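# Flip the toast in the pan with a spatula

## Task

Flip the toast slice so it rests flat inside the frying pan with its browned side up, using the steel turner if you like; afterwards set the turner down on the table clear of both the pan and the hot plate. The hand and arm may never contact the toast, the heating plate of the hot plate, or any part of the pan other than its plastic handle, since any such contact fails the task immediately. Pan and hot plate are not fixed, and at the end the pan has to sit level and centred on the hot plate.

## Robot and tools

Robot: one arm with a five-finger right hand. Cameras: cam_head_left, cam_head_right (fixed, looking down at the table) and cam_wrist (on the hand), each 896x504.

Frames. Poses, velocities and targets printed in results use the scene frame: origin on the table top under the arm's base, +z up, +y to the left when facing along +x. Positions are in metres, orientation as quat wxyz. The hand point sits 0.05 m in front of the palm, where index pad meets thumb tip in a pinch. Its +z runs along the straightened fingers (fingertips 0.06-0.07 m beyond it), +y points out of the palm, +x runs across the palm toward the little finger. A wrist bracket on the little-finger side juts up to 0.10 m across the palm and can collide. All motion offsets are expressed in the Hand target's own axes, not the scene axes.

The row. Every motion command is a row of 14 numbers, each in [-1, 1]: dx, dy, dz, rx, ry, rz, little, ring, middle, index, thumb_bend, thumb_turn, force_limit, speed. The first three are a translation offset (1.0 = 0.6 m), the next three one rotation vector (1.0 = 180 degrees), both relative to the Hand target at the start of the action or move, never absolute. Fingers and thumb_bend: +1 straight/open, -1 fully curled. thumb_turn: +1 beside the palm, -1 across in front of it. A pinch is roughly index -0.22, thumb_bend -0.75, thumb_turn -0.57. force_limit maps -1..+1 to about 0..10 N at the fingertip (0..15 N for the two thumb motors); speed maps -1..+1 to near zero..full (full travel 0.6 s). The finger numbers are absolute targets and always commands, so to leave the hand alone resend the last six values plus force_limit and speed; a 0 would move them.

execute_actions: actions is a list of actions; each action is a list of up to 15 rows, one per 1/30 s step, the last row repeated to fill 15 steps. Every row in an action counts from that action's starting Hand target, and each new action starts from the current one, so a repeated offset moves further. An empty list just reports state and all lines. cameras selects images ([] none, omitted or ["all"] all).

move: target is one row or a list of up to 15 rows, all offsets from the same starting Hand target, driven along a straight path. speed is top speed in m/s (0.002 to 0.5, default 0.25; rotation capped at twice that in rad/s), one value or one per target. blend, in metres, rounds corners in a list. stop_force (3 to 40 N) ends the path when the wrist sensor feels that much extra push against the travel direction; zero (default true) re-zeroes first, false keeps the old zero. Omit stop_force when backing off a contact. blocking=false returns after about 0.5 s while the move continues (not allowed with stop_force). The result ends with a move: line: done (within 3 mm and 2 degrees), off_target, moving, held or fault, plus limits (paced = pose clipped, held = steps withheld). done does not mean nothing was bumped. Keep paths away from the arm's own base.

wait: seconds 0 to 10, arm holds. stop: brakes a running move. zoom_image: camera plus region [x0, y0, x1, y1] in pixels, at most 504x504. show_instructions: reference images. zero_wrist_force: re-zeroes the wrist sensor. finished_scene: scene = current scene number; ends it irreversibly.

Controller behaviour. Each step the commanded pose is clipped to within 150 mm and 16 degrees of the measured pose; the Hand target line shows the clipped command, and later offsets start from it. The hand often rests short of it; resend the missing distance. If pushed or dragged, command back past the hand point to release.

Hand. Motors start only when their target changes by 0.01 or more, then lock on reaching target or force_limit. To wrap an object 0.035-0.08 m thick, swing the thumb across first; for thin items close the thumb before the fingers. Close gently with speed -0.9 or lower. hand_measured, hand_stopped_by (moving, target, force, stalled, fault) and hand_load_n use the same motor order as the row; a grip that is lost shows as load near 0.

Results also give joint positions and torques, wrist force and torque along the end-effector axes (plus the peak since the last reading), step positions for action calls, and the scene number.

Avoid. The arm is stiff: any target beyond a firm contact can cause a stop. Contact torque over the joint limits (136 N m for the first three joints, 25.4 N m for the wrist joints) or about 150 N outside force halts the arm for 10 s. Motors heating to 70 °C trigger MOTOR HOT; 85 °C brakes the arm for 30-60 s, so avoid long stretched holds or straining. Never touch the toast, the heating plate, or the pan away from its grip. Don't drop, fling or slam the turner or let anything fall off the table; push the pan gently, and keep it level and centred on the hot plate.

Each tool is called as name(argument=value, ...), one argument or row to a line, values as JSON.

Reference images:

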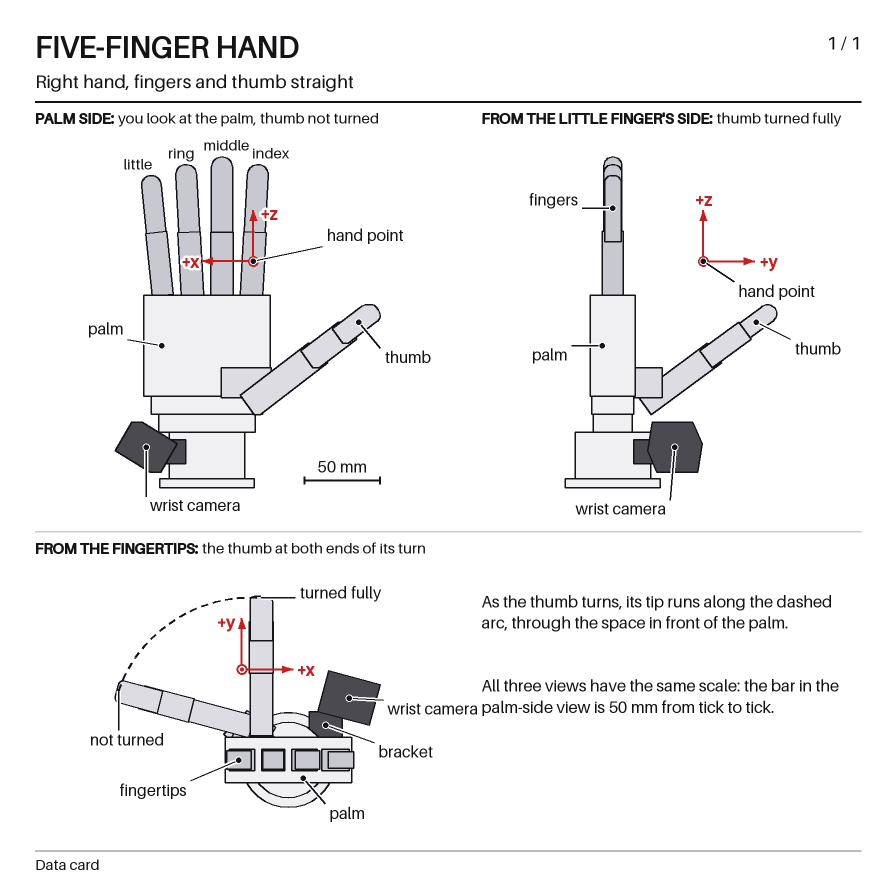

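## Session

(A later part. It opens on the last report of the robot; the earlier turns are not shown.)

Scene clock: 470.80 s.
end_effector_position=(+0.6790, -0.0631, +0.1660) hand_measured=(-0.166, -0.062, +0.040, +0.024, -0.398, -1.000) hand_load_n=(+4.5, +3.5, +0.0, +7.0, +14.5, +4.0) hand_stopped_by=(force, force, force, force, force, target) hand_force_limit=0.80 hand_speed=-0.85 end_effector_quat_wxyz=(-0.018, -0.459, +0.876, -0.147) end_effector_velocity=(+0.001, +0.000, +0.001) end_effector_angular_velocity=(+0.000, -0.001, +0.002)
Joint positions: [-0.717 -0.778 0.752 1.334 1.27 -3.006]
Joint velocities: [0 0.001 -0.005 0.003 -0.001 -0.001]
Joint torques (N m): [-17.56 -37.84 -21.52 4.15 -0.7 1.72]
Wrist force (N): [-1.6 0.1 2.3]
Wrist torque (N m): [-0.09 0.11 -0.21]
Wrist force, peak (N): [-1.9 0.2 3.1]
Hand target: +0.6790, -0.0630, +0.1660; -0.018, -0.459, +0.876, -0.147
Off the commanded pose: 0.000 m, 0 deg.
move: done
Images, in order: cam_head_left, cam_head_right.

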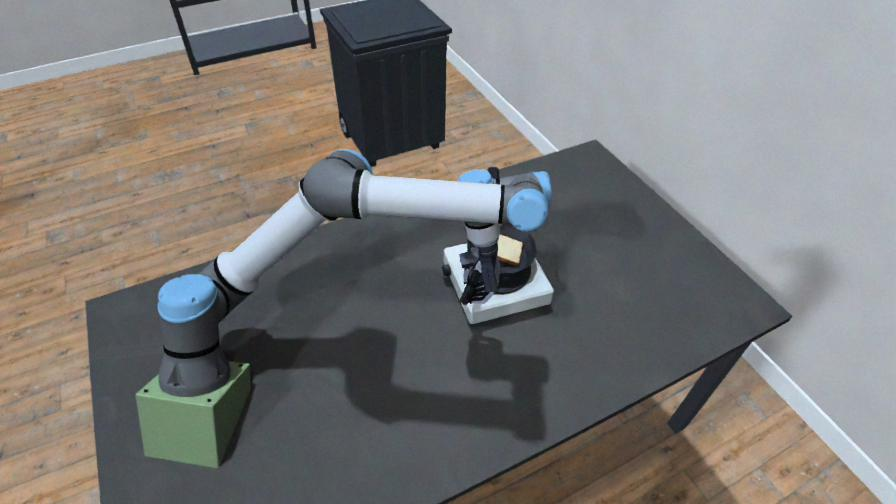

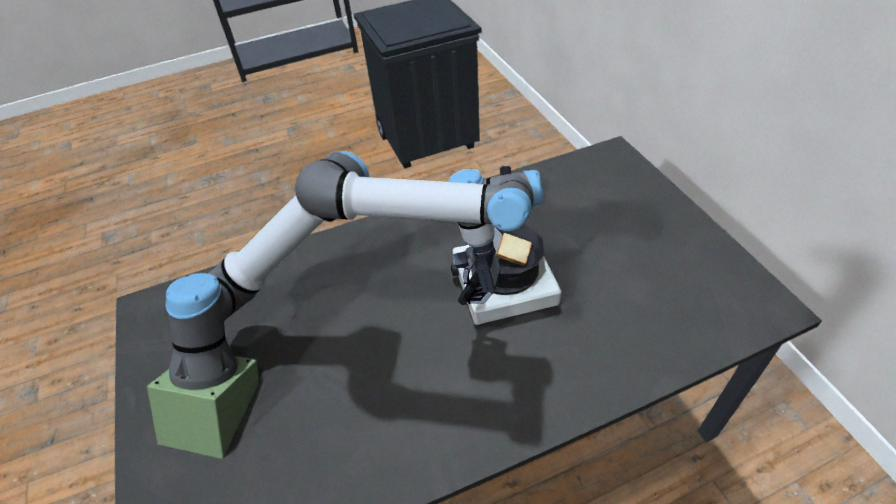

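move(
  target=[
    [-0.008,0.045,-0.0128,0,0,0,-0.7,-0.7,-0.75,-0.7,-0.95,-1,0.8,-0.85],
    [0.048,-0.035,-0.332,0,0,0,-0.7,-0.7,-0.75,-0.7,-0.95,-1,0.8,-0.85],
    [0.0212,-0.164,-0.3337,0.209,0.237,-0.2,-0.7,-0.7,-0.75,-0.7,-0.95,-1,0.8,-0.85],
  ],
  speed=[0.06,0.15,0.2],
  cameras=["cam_head_left","cam_head_right"],
)

zoom_image(
  camera="cam_head_left",
  region=[460, 200, 550, 300],
)

zoom_image(
  camera="cam_head_right",
  region=[460, 200, 550, 300],
)

Scene clock: 489.53 s.
end_effector_position=(+0.7305, -0.0710, +0.3833) hand_measured=(-0.166, -0.062, +0.040, +0.024, -0.398, -1.000) hand_load_n=(+5.5, +0.0, +0.0, +8.0, +13.0, +4.5) hand_stopped_by=(force, force, force, force, force, target) hand_force_limit=0.80 hand_speed=-0.85 end_effector_quat_wxyz=(+0.223, +0.596, -0.541, +0.550)
Joint positions: [-0.501 -1.05 0.674 0.964 2.065 -3.569]
Joint torques (N m): [-21.28 -31.45 -12.76 -0.8 2.86 -0.75]
Wrist force (N): [-4.3 -0.3 1.1]
Wrist torque (N m): [-0.09 0.27 -0.28]
Wrist force, peak (N): [-1.9 0.8 4.7]
Hand target: +0.7305, -0.0711, +0.3832; +0.224, +0.596, -0.541, +0.549
Off the commanded pose: 0.000 m, 0 deg.
elbow stopped short: the move would have taken joint 3 (elbow) straighter than the controller allows.
move: done
Images, in order: cam_head_left, cam_head_right.

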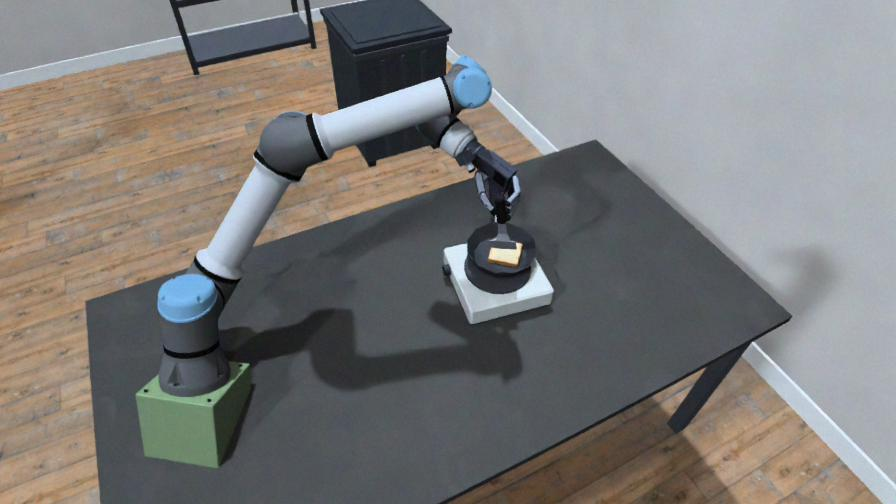

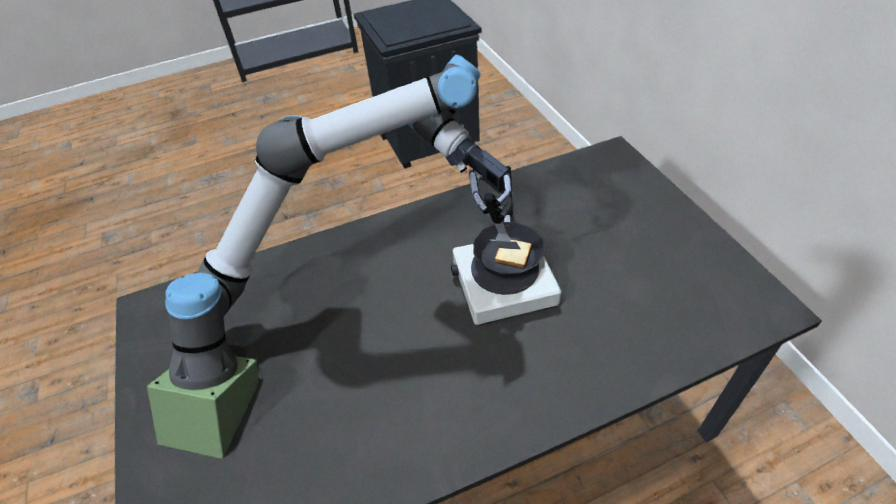

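Scaled by 5.040.

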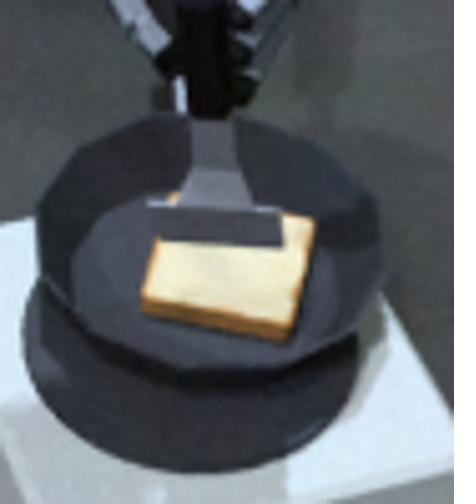

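Scaled by 5.040.

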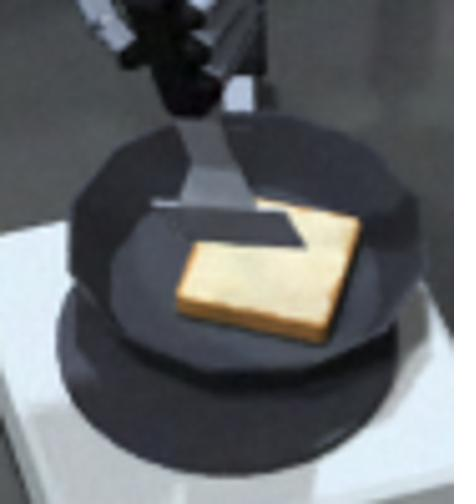

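move(
  target=[-0.0898,0.0325,0.0295,-0.071,-0.0108,0.0075,-0.7,-0.7,-0.75,-0.7,-0.95,-1,0.8,-0.85],
  speed=0.06,
  stop_force=4,
  cameras=["cam_head_left","cam_head_right"],
)

zoom_image(
  camera="cam_head_left",
  region=[460, 200, 550, 300],
)

zoom_image(
  camera="cam_head_right",
  region=[460, 200, 550, 300],
)

Scene clock: 505.03 s.
end_effector_position=(+0.7307, -0.0710, +0.3233) hand_measured=(-0.166, -0.062, +0.040, +0.024, -0.398, -1.000) hand_load_n=(+5.0, +0.0, +0.0, +8.5, +13.0, +4.5) hand_stopped_by=(force, force, force, force, force, target) hand_force_limit=0.80 hand_speed=-0.85 end_effector_quat_wxyz=(+0.273, +0.570, -0.610, +0.478)
Joint positions: [-0.451 -0.733 0.236 1.363 2.144 -3.375]
Joint torques (N m): [-28.1 -63.56 -10.48 -0.86 0.4 -2.42]
Wrist force (N): [-4.2 -0.4 1.2]
Wrist torque (N m): [-0.09 0.31 -0.34]
Wrist force, peak (N): [-4.9 -0.6 0.9]
Hand target: +0.7307, -0.0710, +0.3233; +0.273, +0.570, -0.610, +0.478
Off the commanded pose: 0.000 m, 0 deg.
move: done
Images, in order: cam_head_left, cam_head_right.

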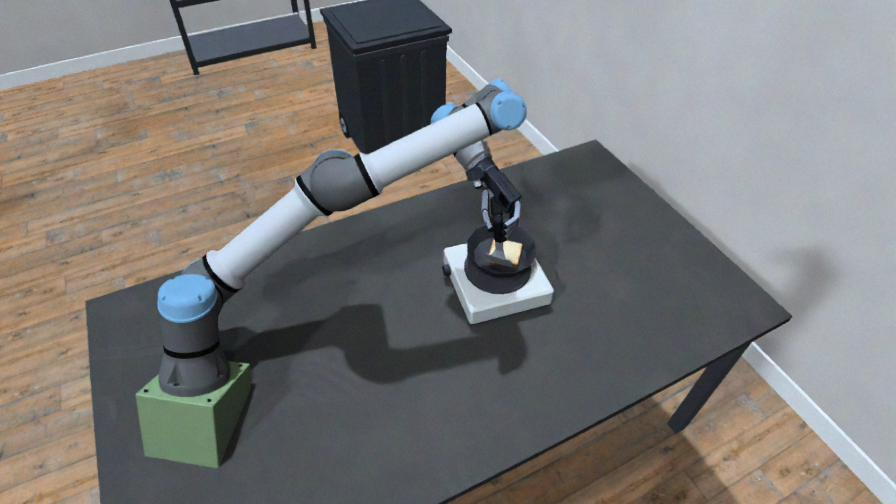

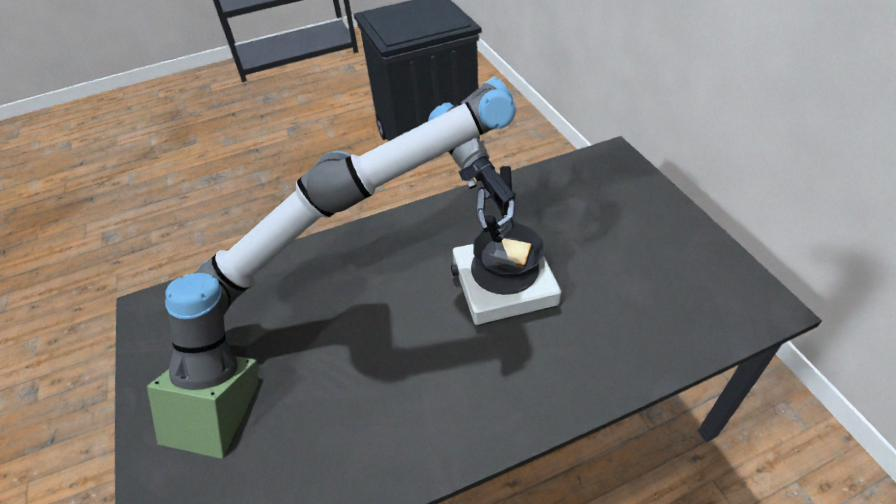

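Scaled by 5.040.

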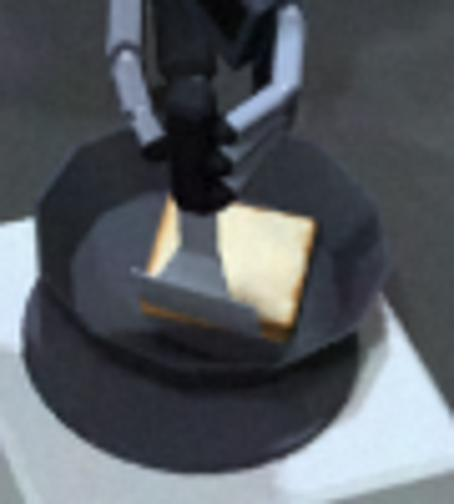

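Scaled by 5.040.

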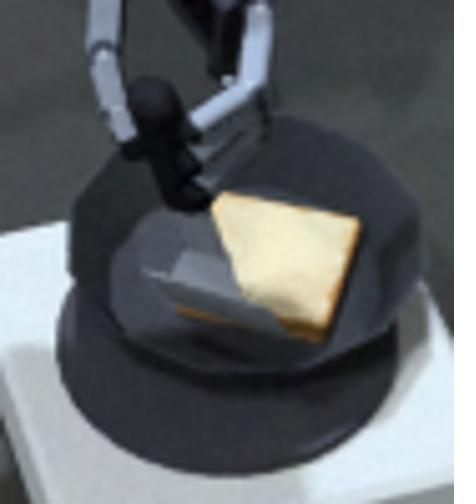

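move(
  target=[-0.04,0.008,0.02,0.033,0.005,-0.0035,-0.7,-0.7,-0.75,-0.7,-0.95,-1,0.8,-0.85],
  speed=0.012,
  stop_force=3,
  cameras=["cam_head_left","cam_head_right"],
)

zoom_image(
  camera="cam_head_left",
  region=[460, 200, 550, 300],
)

zoom_image(
  camera="cam_head_right",
  region=[460, 200, 550, 300],
)

Scene clock: 513.30 s.
end_effector_position=(+0.7330, -0.0717, +0.3008) hand_measured=(-0.166, -0.062, +0.040, +0.024, -0.398, -1.000) hand_load_n=(+6.5, +0.0, +0.0, +7.5, +12.5, +4.0) hand_stopped_by=(force, force, force, force, force, target) hand_force_limit=0.80 hand_speed=-0.85 end_effector_quat_wxyz=(+0.254, +0.581, -0.584, +0.506)
Joint positions: [-0.431 -0.885 0.575 1.082 2.148 -3.423]
Joint torques (N m): [-25.89 -36.94 -11.25 -0.97 1.47 2.07]
Wrist force (N): [-3.3 -0.5 0.4]
Wrist torque (N m): [-0.06 0.25 -0.20]
Wrist force, peak (N): [-4.8 -0.5 0.7]
Hand target: +0.7330, -0.0717, +0.3008; +0.254, +0.581, -0.584, +0.506 (not the last commanded pose)
Off the commanded pose: 0.005 m, 1 deg.
move: contact
Images, in order: cam_head_left, cam_head_right.

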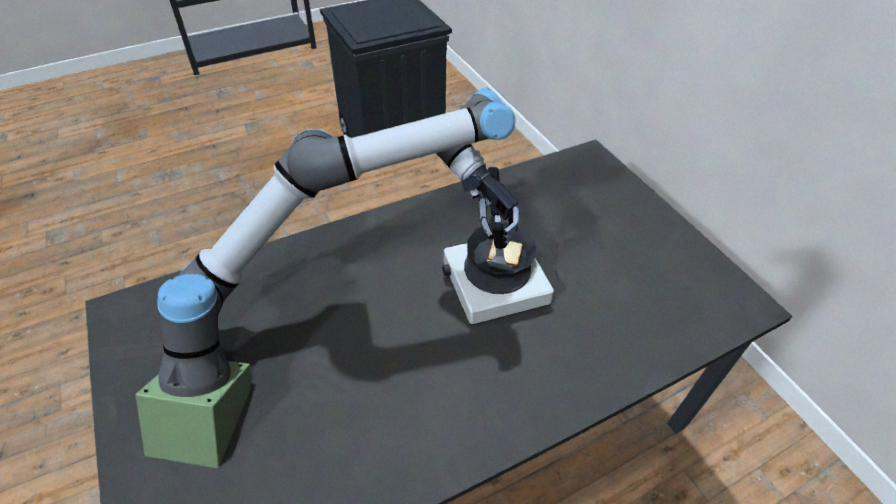

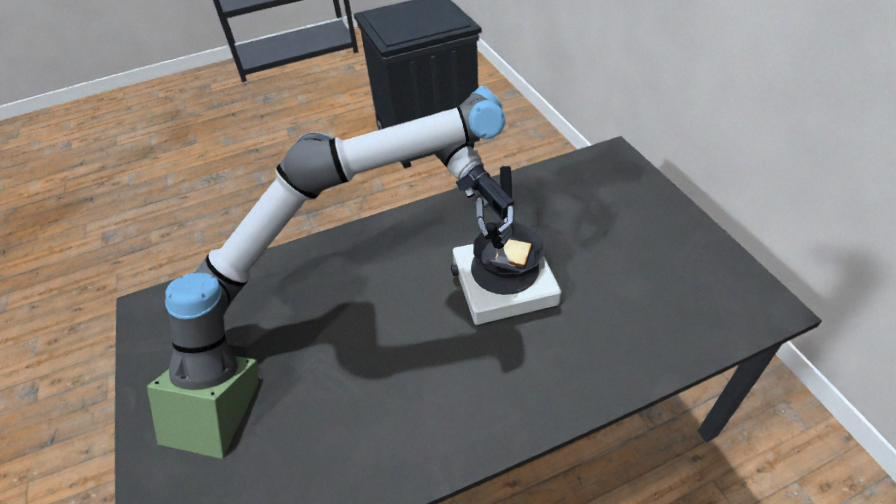

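Scaled by 5.040.

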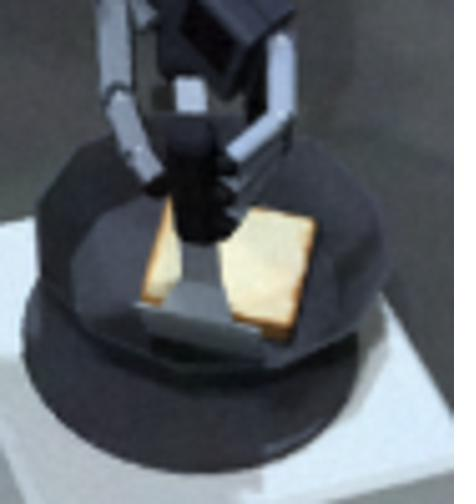

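Scaled by 5.040.

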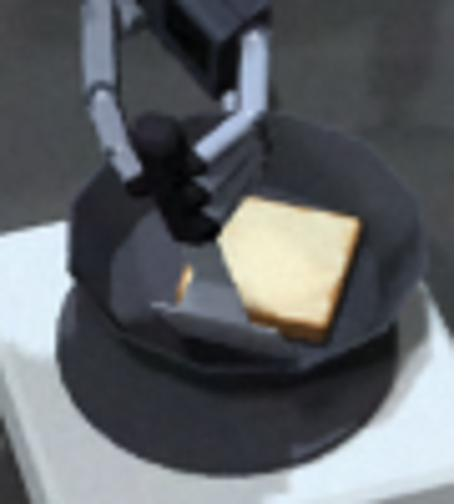

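move(
  target=[-0.0158,-0.0412,-0.0232,0,0,0,-0.7,-0.7,-0.75,-0.7,-0.95,-1,0.8,-0.85],
  speed=0.025,
  stop_force=4,
  cameras=["cam_head_left","cam_head_right"],
)

zoom_image(
  camera="cam_head_left",
  region=[460, 200, 550, 300],
)

zoom_image(
  camera="cam_head_right",
  region=[460, 200, 550, 300],
)

Scene clock: 521.70 s.
end_effector_position=(+0.7539, -0.0507, +0.3047) hand_measured=(-0.166, -0.062, +0.040, +0.024, -0.398, -1.000) hand_load_n=(+5.0, +0.0, +0.0, +8.0, +13.5, +4.5) hand_stopped_by=(force, force, force, force, force, target) hand_force_limit=0.80 hand_speed=-0.85 end_effector_quat_wxyz=(+0.254, +0.581, -0.584, +0.506)
Joint positions: [-0.395 -0.753 0.294 1.248 2.173 -3.392]
Joint torques (N m): [-26.44 -65.41 -11.26 -1.02 0.34 -1.71]
Wrist force (N): [-4.5 -0.2 0.9]
Wrist torque (N m): [-0.09 0.41 -0.37]
Wrist force, peak (N): [-4.8 -0.2 0.8]
Hand target: +0.7539, -0.0507, +0.3047; +0.254, +0.581, -0.584, +0.506
Off the commanded pose: 0.000 m, 0 deg.
move: done
Images, in order: cam_head_left, cam_head_right.

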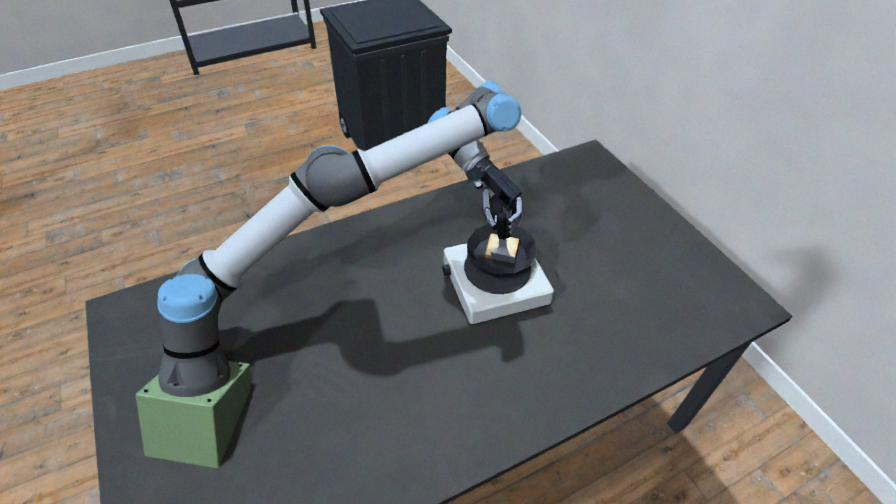

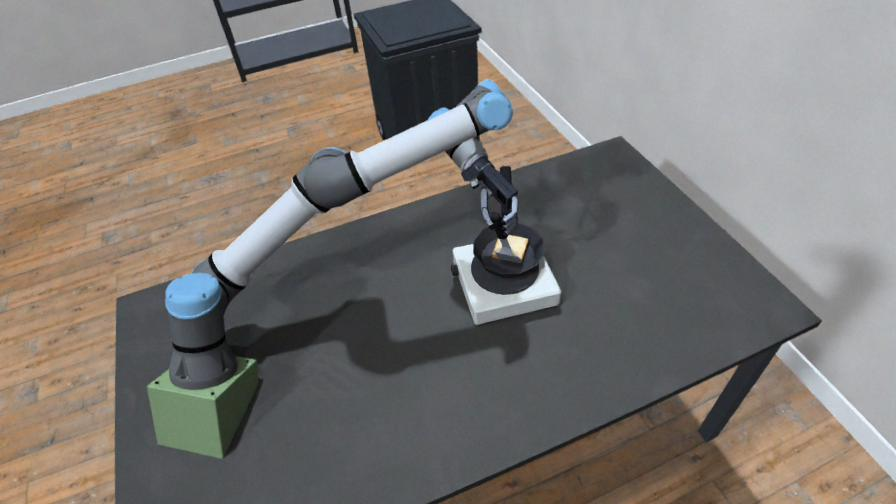

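Scaled by 5.040.

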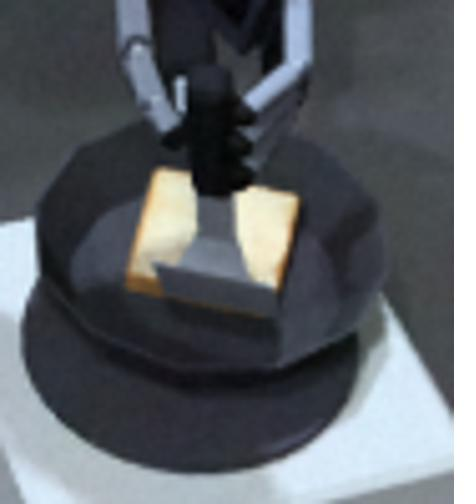

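Scaled by 5.040.

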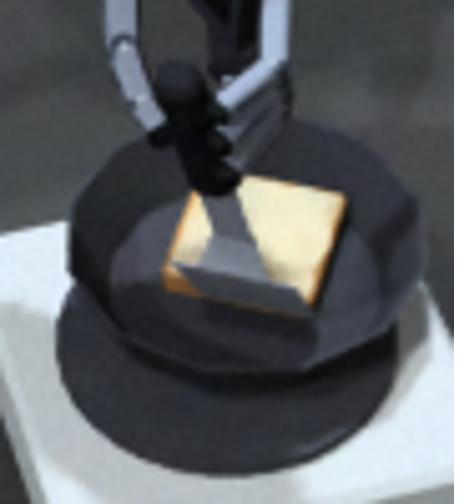

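move(
  target=[-0.0043,0.1063,0.0685,0.0134,-0.0441,0.0694,-0.7,-0.7,-0.75,-0.7,-0.95,-1,0.8,-0.85],
  speed=0.06,
  cameras=["cam_head_left","cam_head_right"],
)

zoom_image(
  camera="cam_head_left",
  region=[460, 200, 550, 300],
)

zoom_image(
  camera="cam_head_right",
  region=[460, 200, 550, 300],
)

Scene clock: 528.40 s.
end_effector_position=(+0.7067, -0.0980, +0.2690) hand_measured=(-0.166, -0.062, +0.040, +0.024, -0.398, -1.000) hand_load_n=(+5.0, +0.0, +0.0, +8.5, +13.0, +4.5) hand_stopped_by=(force, force, force, force, force, target) hand_force_limit=0.80 hand_speed=-0.85 end_effector_quat_wxyz=(-0.144, -0.553, +0.649, -0.502)
Joint positions: [-0.541 -1.071 0.962 0.831 1.923 -3.294]
Joint torques (N m): [-12.24 -29.83 -16.1 2.68 2.3 -2.08]
Wrist force (N): [-3.9 0.8 1.3]
Wrist torque (N m): [0.02 0.28 -0.34]
Wrist force, peak (N): [-5.1 -0.1 0.9]
Hand target: +0.7067, -0.0981, +0.2688; -0.144, -0.553, +0.649, -0.502
Off the commanded pose: 0.000 m, 0 deg.
move: done
Images, in order: cam_head_left, cam_head_right.

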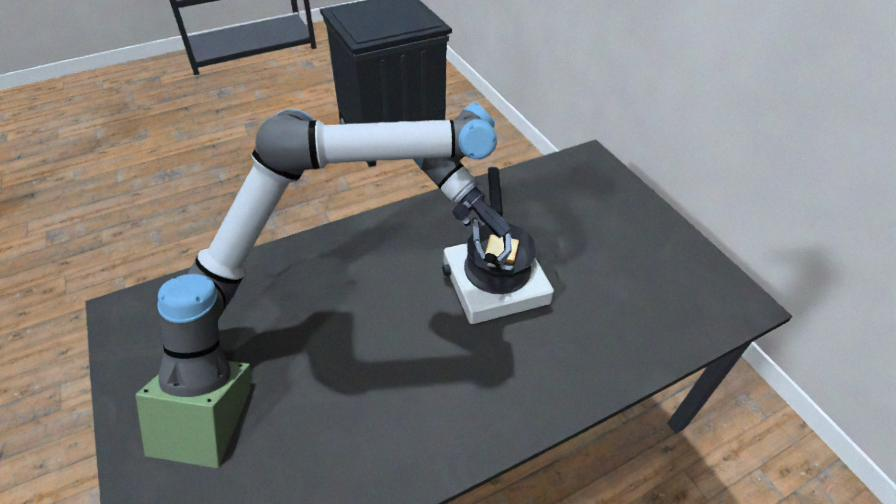

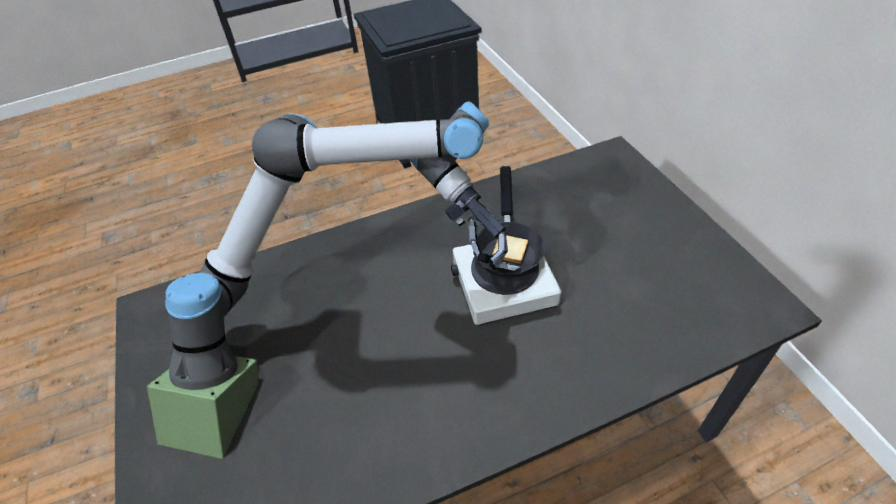

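Scaled by 5.040.

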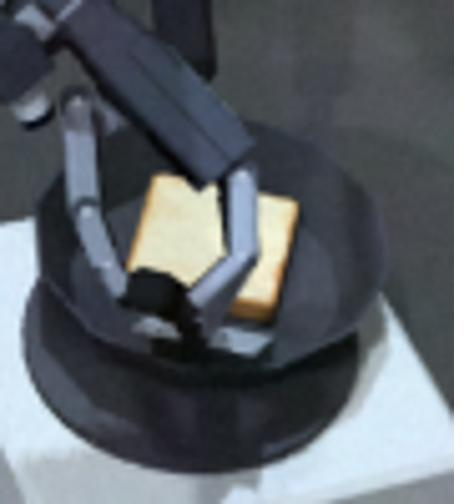

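Scaled by 5.040.

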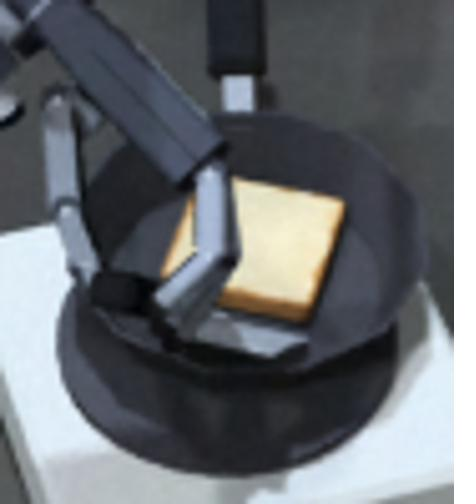

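move(
  target=[-0.0527,-0.026,-0.0063,0,0,0,-0.7,-0.7,-0.75,-0.7,-0.95,-1,0.8,-0.85],
  speed=0.02,
  stop_force=5,
  cameras=["cam_head_left","cam_head_right"],
)

zoom_image(
  camera="cam_head_left",
  region=[460, 200, 550, 300],
)

zoom_image(
  camera="cam_head_right",
  region=[460, 200, 550, 300],
)

Scene clock: 534.67 s.
end_effector_position=(+0.7298, -0.0751, +0.2547) hand_measured=(-0.166, -0.062, +0.040, +0.022, -0.398, -1.000) hand_load_n=(+6.5, +2.5, +0.0, +4.5, +10.5, +2.5) hand_stopped_by=(force, force, force, force, force, target) hand_force_limit=0.80 hand_speed=-0.85 end_effector_quat_wxyz=(-0.144, -0.553, +0.649, -0.502)
Joint positions: [-0.481 -1.002 0.85 0.89 1.968 -3.25]
Joint torques (N m): [-24.91 -56.47 -12.04 -1.1 0.28 -2.28]
Wrist force (N): [-3.0 -0.3 0.7]
Wrist torque (N m): [-0.06 0.11 -0.12]
Wrist force, peak (N): [-4.3 0.7 1.4]
Hand target: +0.7298, -0.0751, +0.2547; -0.144, -0.553, +0.649, -0.502
Off the commanded pose: 0.000 m, 0 deg.
move: done
Images, in order: cam_head_left, cam_head_right.

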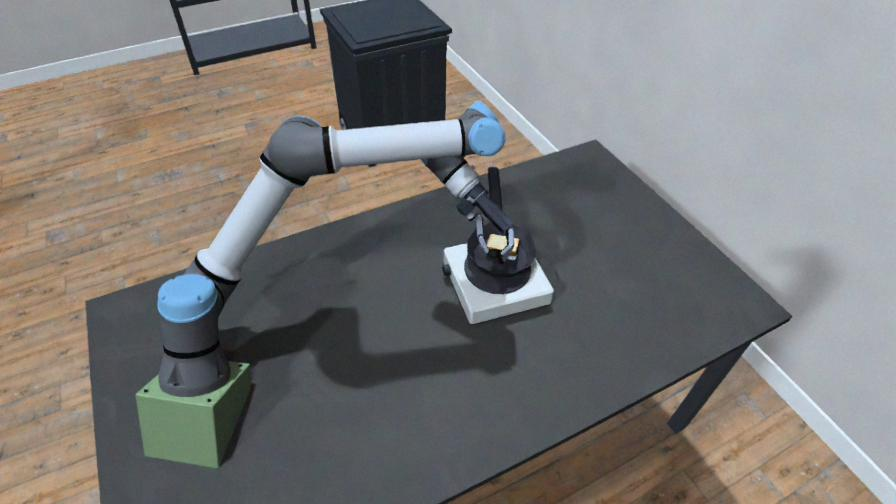

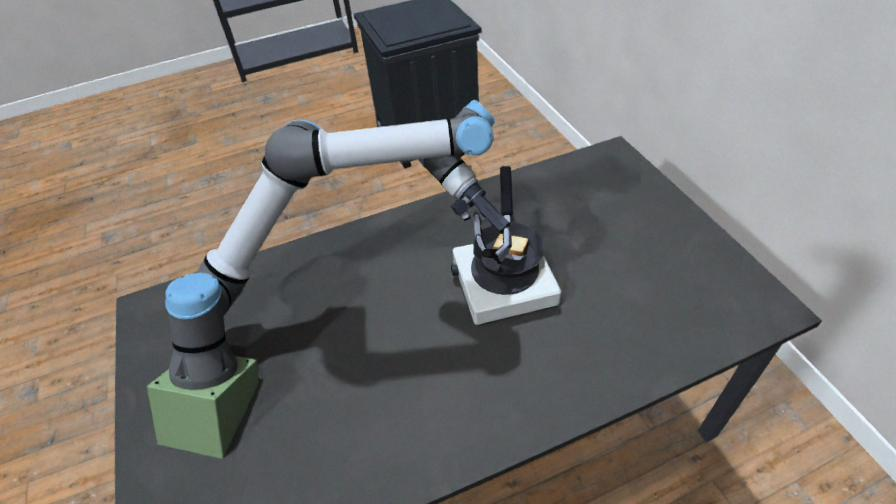

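Scaled by 5.040.

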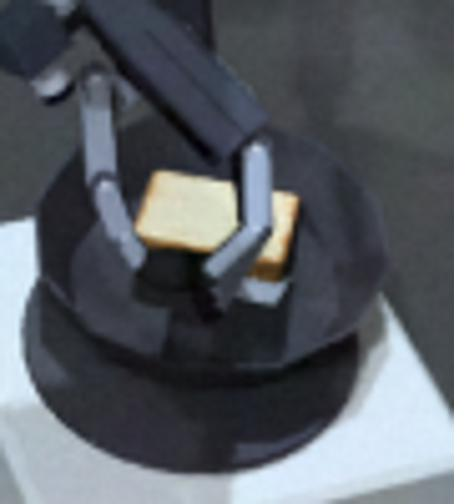

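Scaled by 5.040.

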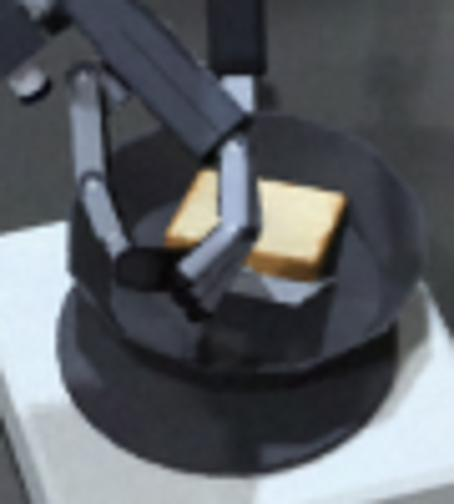

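move(
  target=[-0.031,-0.0915,-0.0522,-0.0089,0.0293,-0.0463,-0.7,-0.7,-0.75,-0.7,-0.95,-1,0.8,-0.85],
  speed=0.03,
  stop_force=5,
  cameras=["cam_head_left","cam_head_right"],
)

zoom_image(
  camera="cam_head_left",
  region=[460, 200, 550, 300],
)

zoom_image(
  camera="cam_head_right",
  region=[460, 200, 550, 300],
)

Scene clock: 542.20 s.
end_effector_position=(+0.7721, -0.0327, +0.2822) hand_measured=(-0.166, -0.062, +0.040, +0.022, -0.398, -1.000) hand_load_n=(+5.0, +2.0, +0.5, +5.0, +11.5, +3.0) hand_stopped_by=(force, force, force, force, force, target) hand_force_limit=0.80 hand_speed=-0.85 end_effector_quat_wxyz=(+0.218, +0.573, -0.607, +0.506)
Joint positions: [-0.371 -0.652 0.108 1.338 2.142 -3.302]
Joint torques (N m): [-27.6 -42.7 -24.31 3.44 0.32 2.25]
Wrist force (N): [-3.5 0.2 0.7]
Wrist torque (N m): [-0.02 0.21 -0.31]
Wrist force, peak (N): [-3.7 0.0 0.8]
Hand target: +0.7721, -0.0327, +0.2822; +0.218, +0.573, -0.607, +0.506
Off the commanded pose: 0.000 m, 0 deg.
move: done
Images, in order: cam_head_left, cam_head_right.

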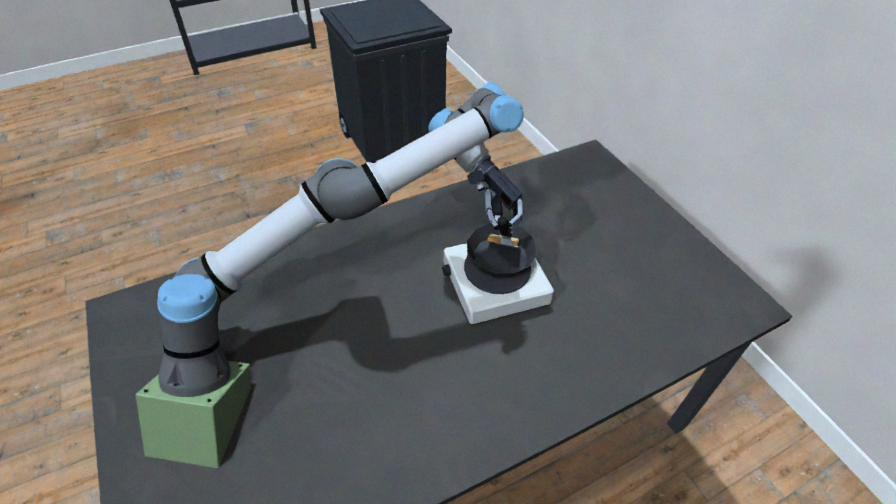

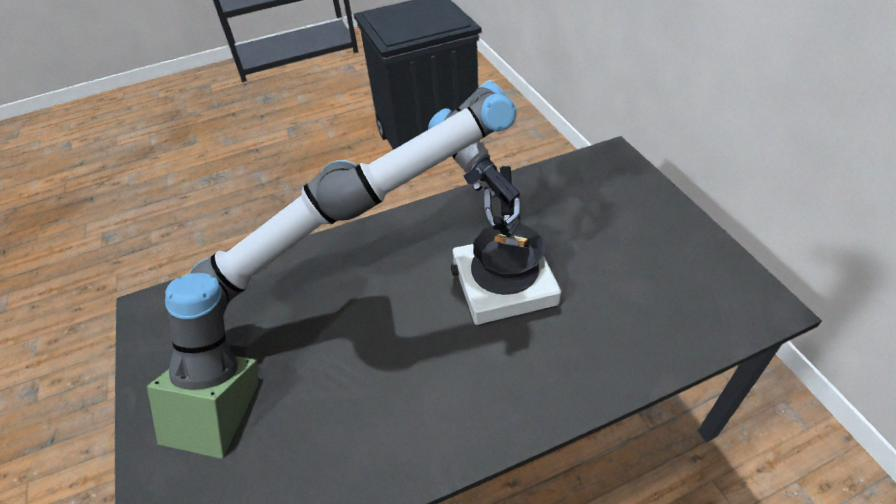

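Scaled by 5.040.

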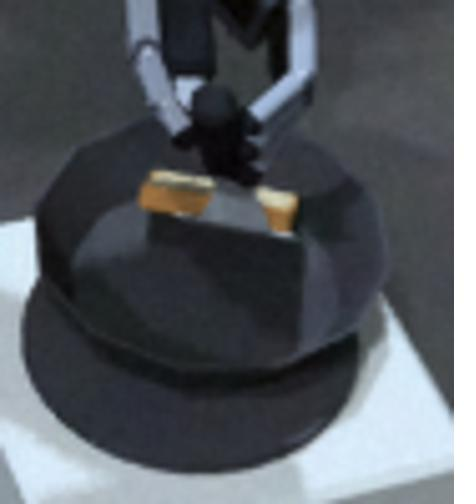

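Scaled by 5.040.

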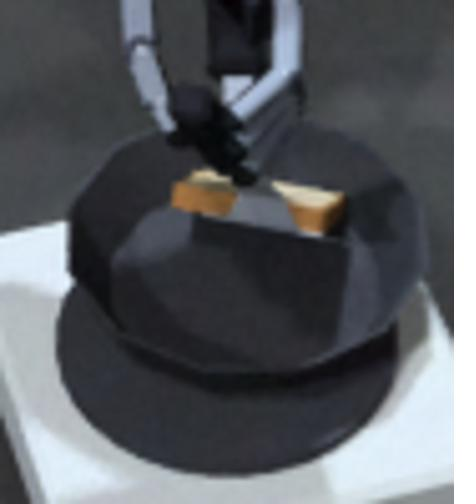

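move(
  target=[-0.011,-0.0628,-0.0378,0.0475,0.0318,-0.0428,-0.7,-0.7,-0.75,-0.7,-0.95,-1,0.8,-0.85],
  speed=0.04,
  stop_force=6,
  cameras=["cam_head_left","cam_head_right"],
)

zoom_image(
  camera="cam_head_left",
  region=[460, 200, 550, 300],
)

zoom_image(
  camera="cam_head_right",
  region=[460, 200, 550, 300],
)

Scene clock: 551.67 s.
end_effector_position=(+0.8011, -0.0037, +0.2992) hand_measured=(-0.166, -0.062, +0.040, +0.022, -0.398, -1.000) hand_load_n=(+7.0, +2.5, +0.0, +3.5, +10.5, +2.5) hand_stopped_by=(force, force, force, force, force, target) hand_force_limit=0.80 hand_speed=-0.85 end_effector_quat_wxyz=(+0.238, +0.601, -0.516, +0.562)
Joint positions: [-0.291 -0.646 0.061 1.208 2.262 -3.496]
Joint torques (N m): [-25.96 -66.4 -9.84 -1.51 0.16 -2.19]
Wrist force (N): [-3.0 0.3 0.0]
Wrist torque (N m): [0.04 0.11 -0.25]
Wrist force, peak (N): [-3.8 0.2 0.6]
Hand target: +0.8011, -0.0037, +0.2992; +0.238, +0.601, -0.516, +0.562
Off the commanded pose: 0.000 m, 0 deg.
elbow stopped short: the move would have taken joint 3 (elbow) straighter than the controller allows.
move: done
Images, in order: cam_head_left, cam_head_right.

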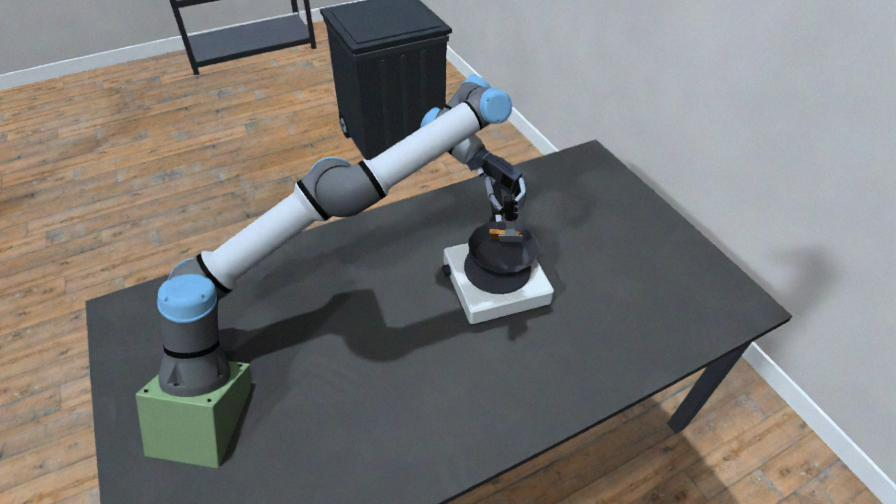

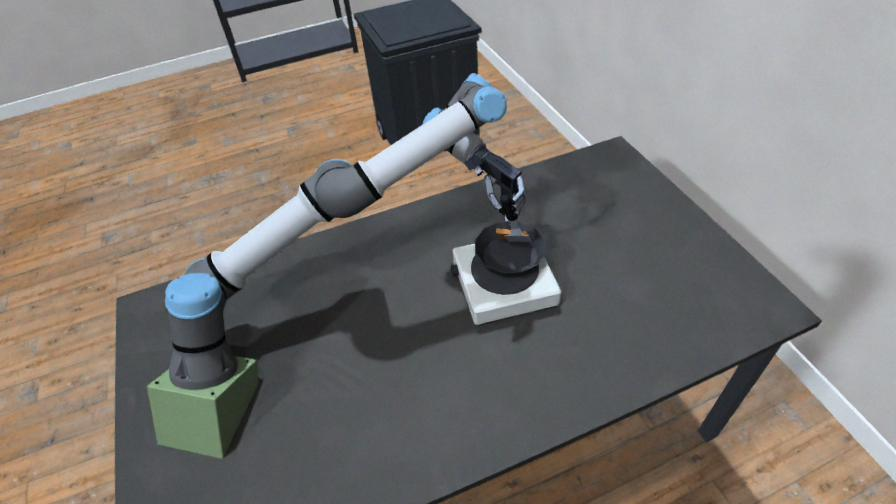

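Scaled by 5.040.

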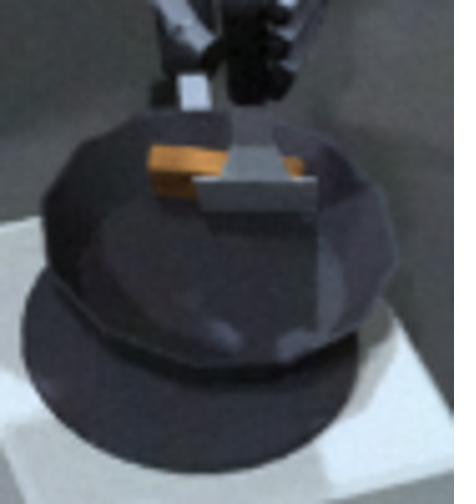

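Scaled by 5.040.

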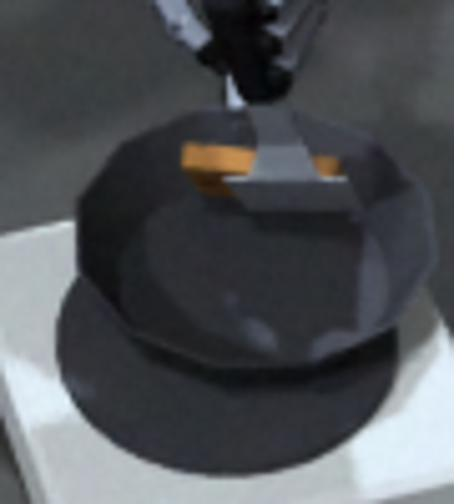

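move(
  target=[-0.005,-0.045,-0.03,0.061,0.022,-0.03,-0.7,-0.7,-0.75,-0.7,-0.95,-1,0.8,-0.85],
  speed=0.04,
  stop_force=6,
  cameras=["cam_head_left","cam_head_right"],
)

zoom_image(
  camera="cam_head_left",
  region=[460, 200, 550, 300],
)

zoom_image(
  camera="cam_head_right",
  region=[460, 200, 550, 300],
)

Scene clock: 560.80 s.
end_effector_position=(+0.8179, +0.0225, +0.3090) hand_measured=(-0.166, -0.062, +0.040, +0.022, -0.398, -1.000) hand_load_n=(+5.0, +3.0, +0.0, +4.5, +9.5, +2.5) hand_stopped_by=(force, force, force, force, force, target) hand_force_limit=0.80 hand_speed=-0.85 end_effector_quat_wxyz=(+0.223, +0.625, -0.423, +0.617)
Joint positions: [-0.242 -0.918 0.579 0.717 2.28 -3.731]
Joint torques (N m): [-22.59 -39.65 -24.25 2.6 2.46 2.08]
Wrist force (N): [-1.9 -0.6 -0.3]
Wrist torque (N m): [0.04 0.27 -0.19]
Wrist force, peak (N): [3.7 0.5 -0.2]
Hand target: +0.8178, +0.0225, +0.3090; +0.223, +0.625, -0.423, +0.617
Off the commanded pose: 0.000 m, 0 deg.
move: done
Images, in order: cam_head_left, cam_head_right.

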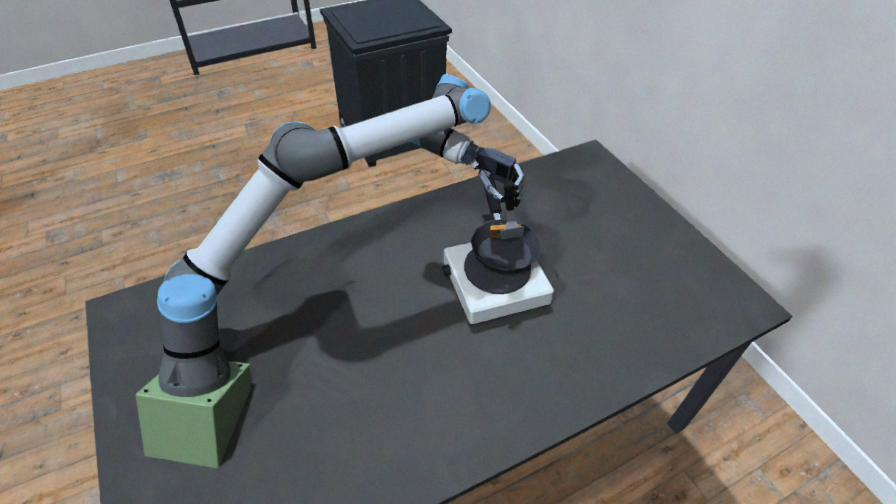

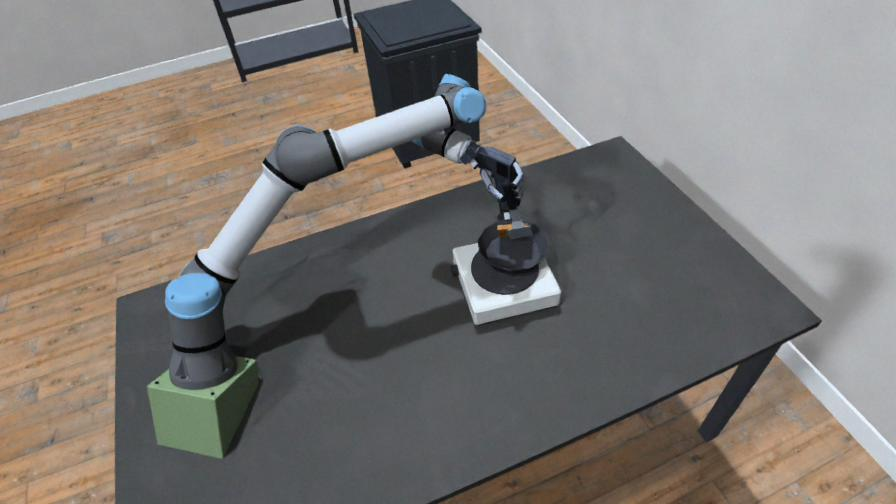

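Scaled by 5.040.

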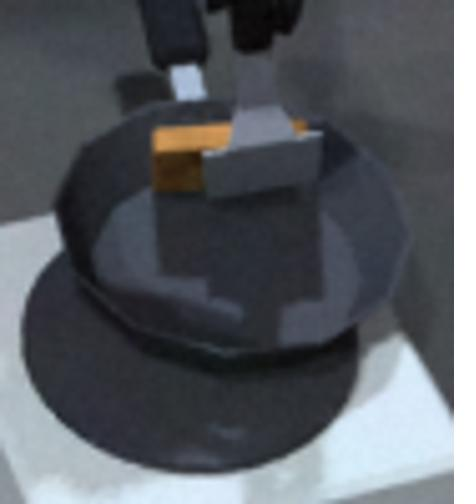

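Scaled by 5.040.

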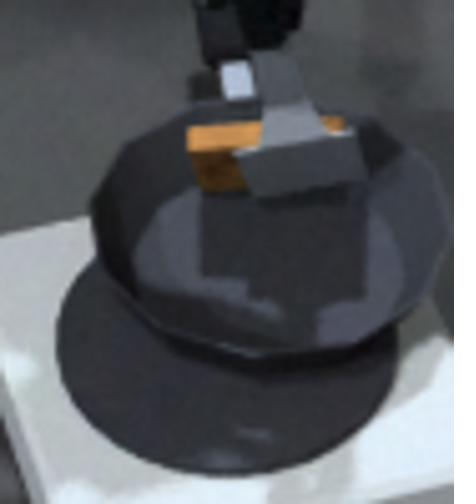

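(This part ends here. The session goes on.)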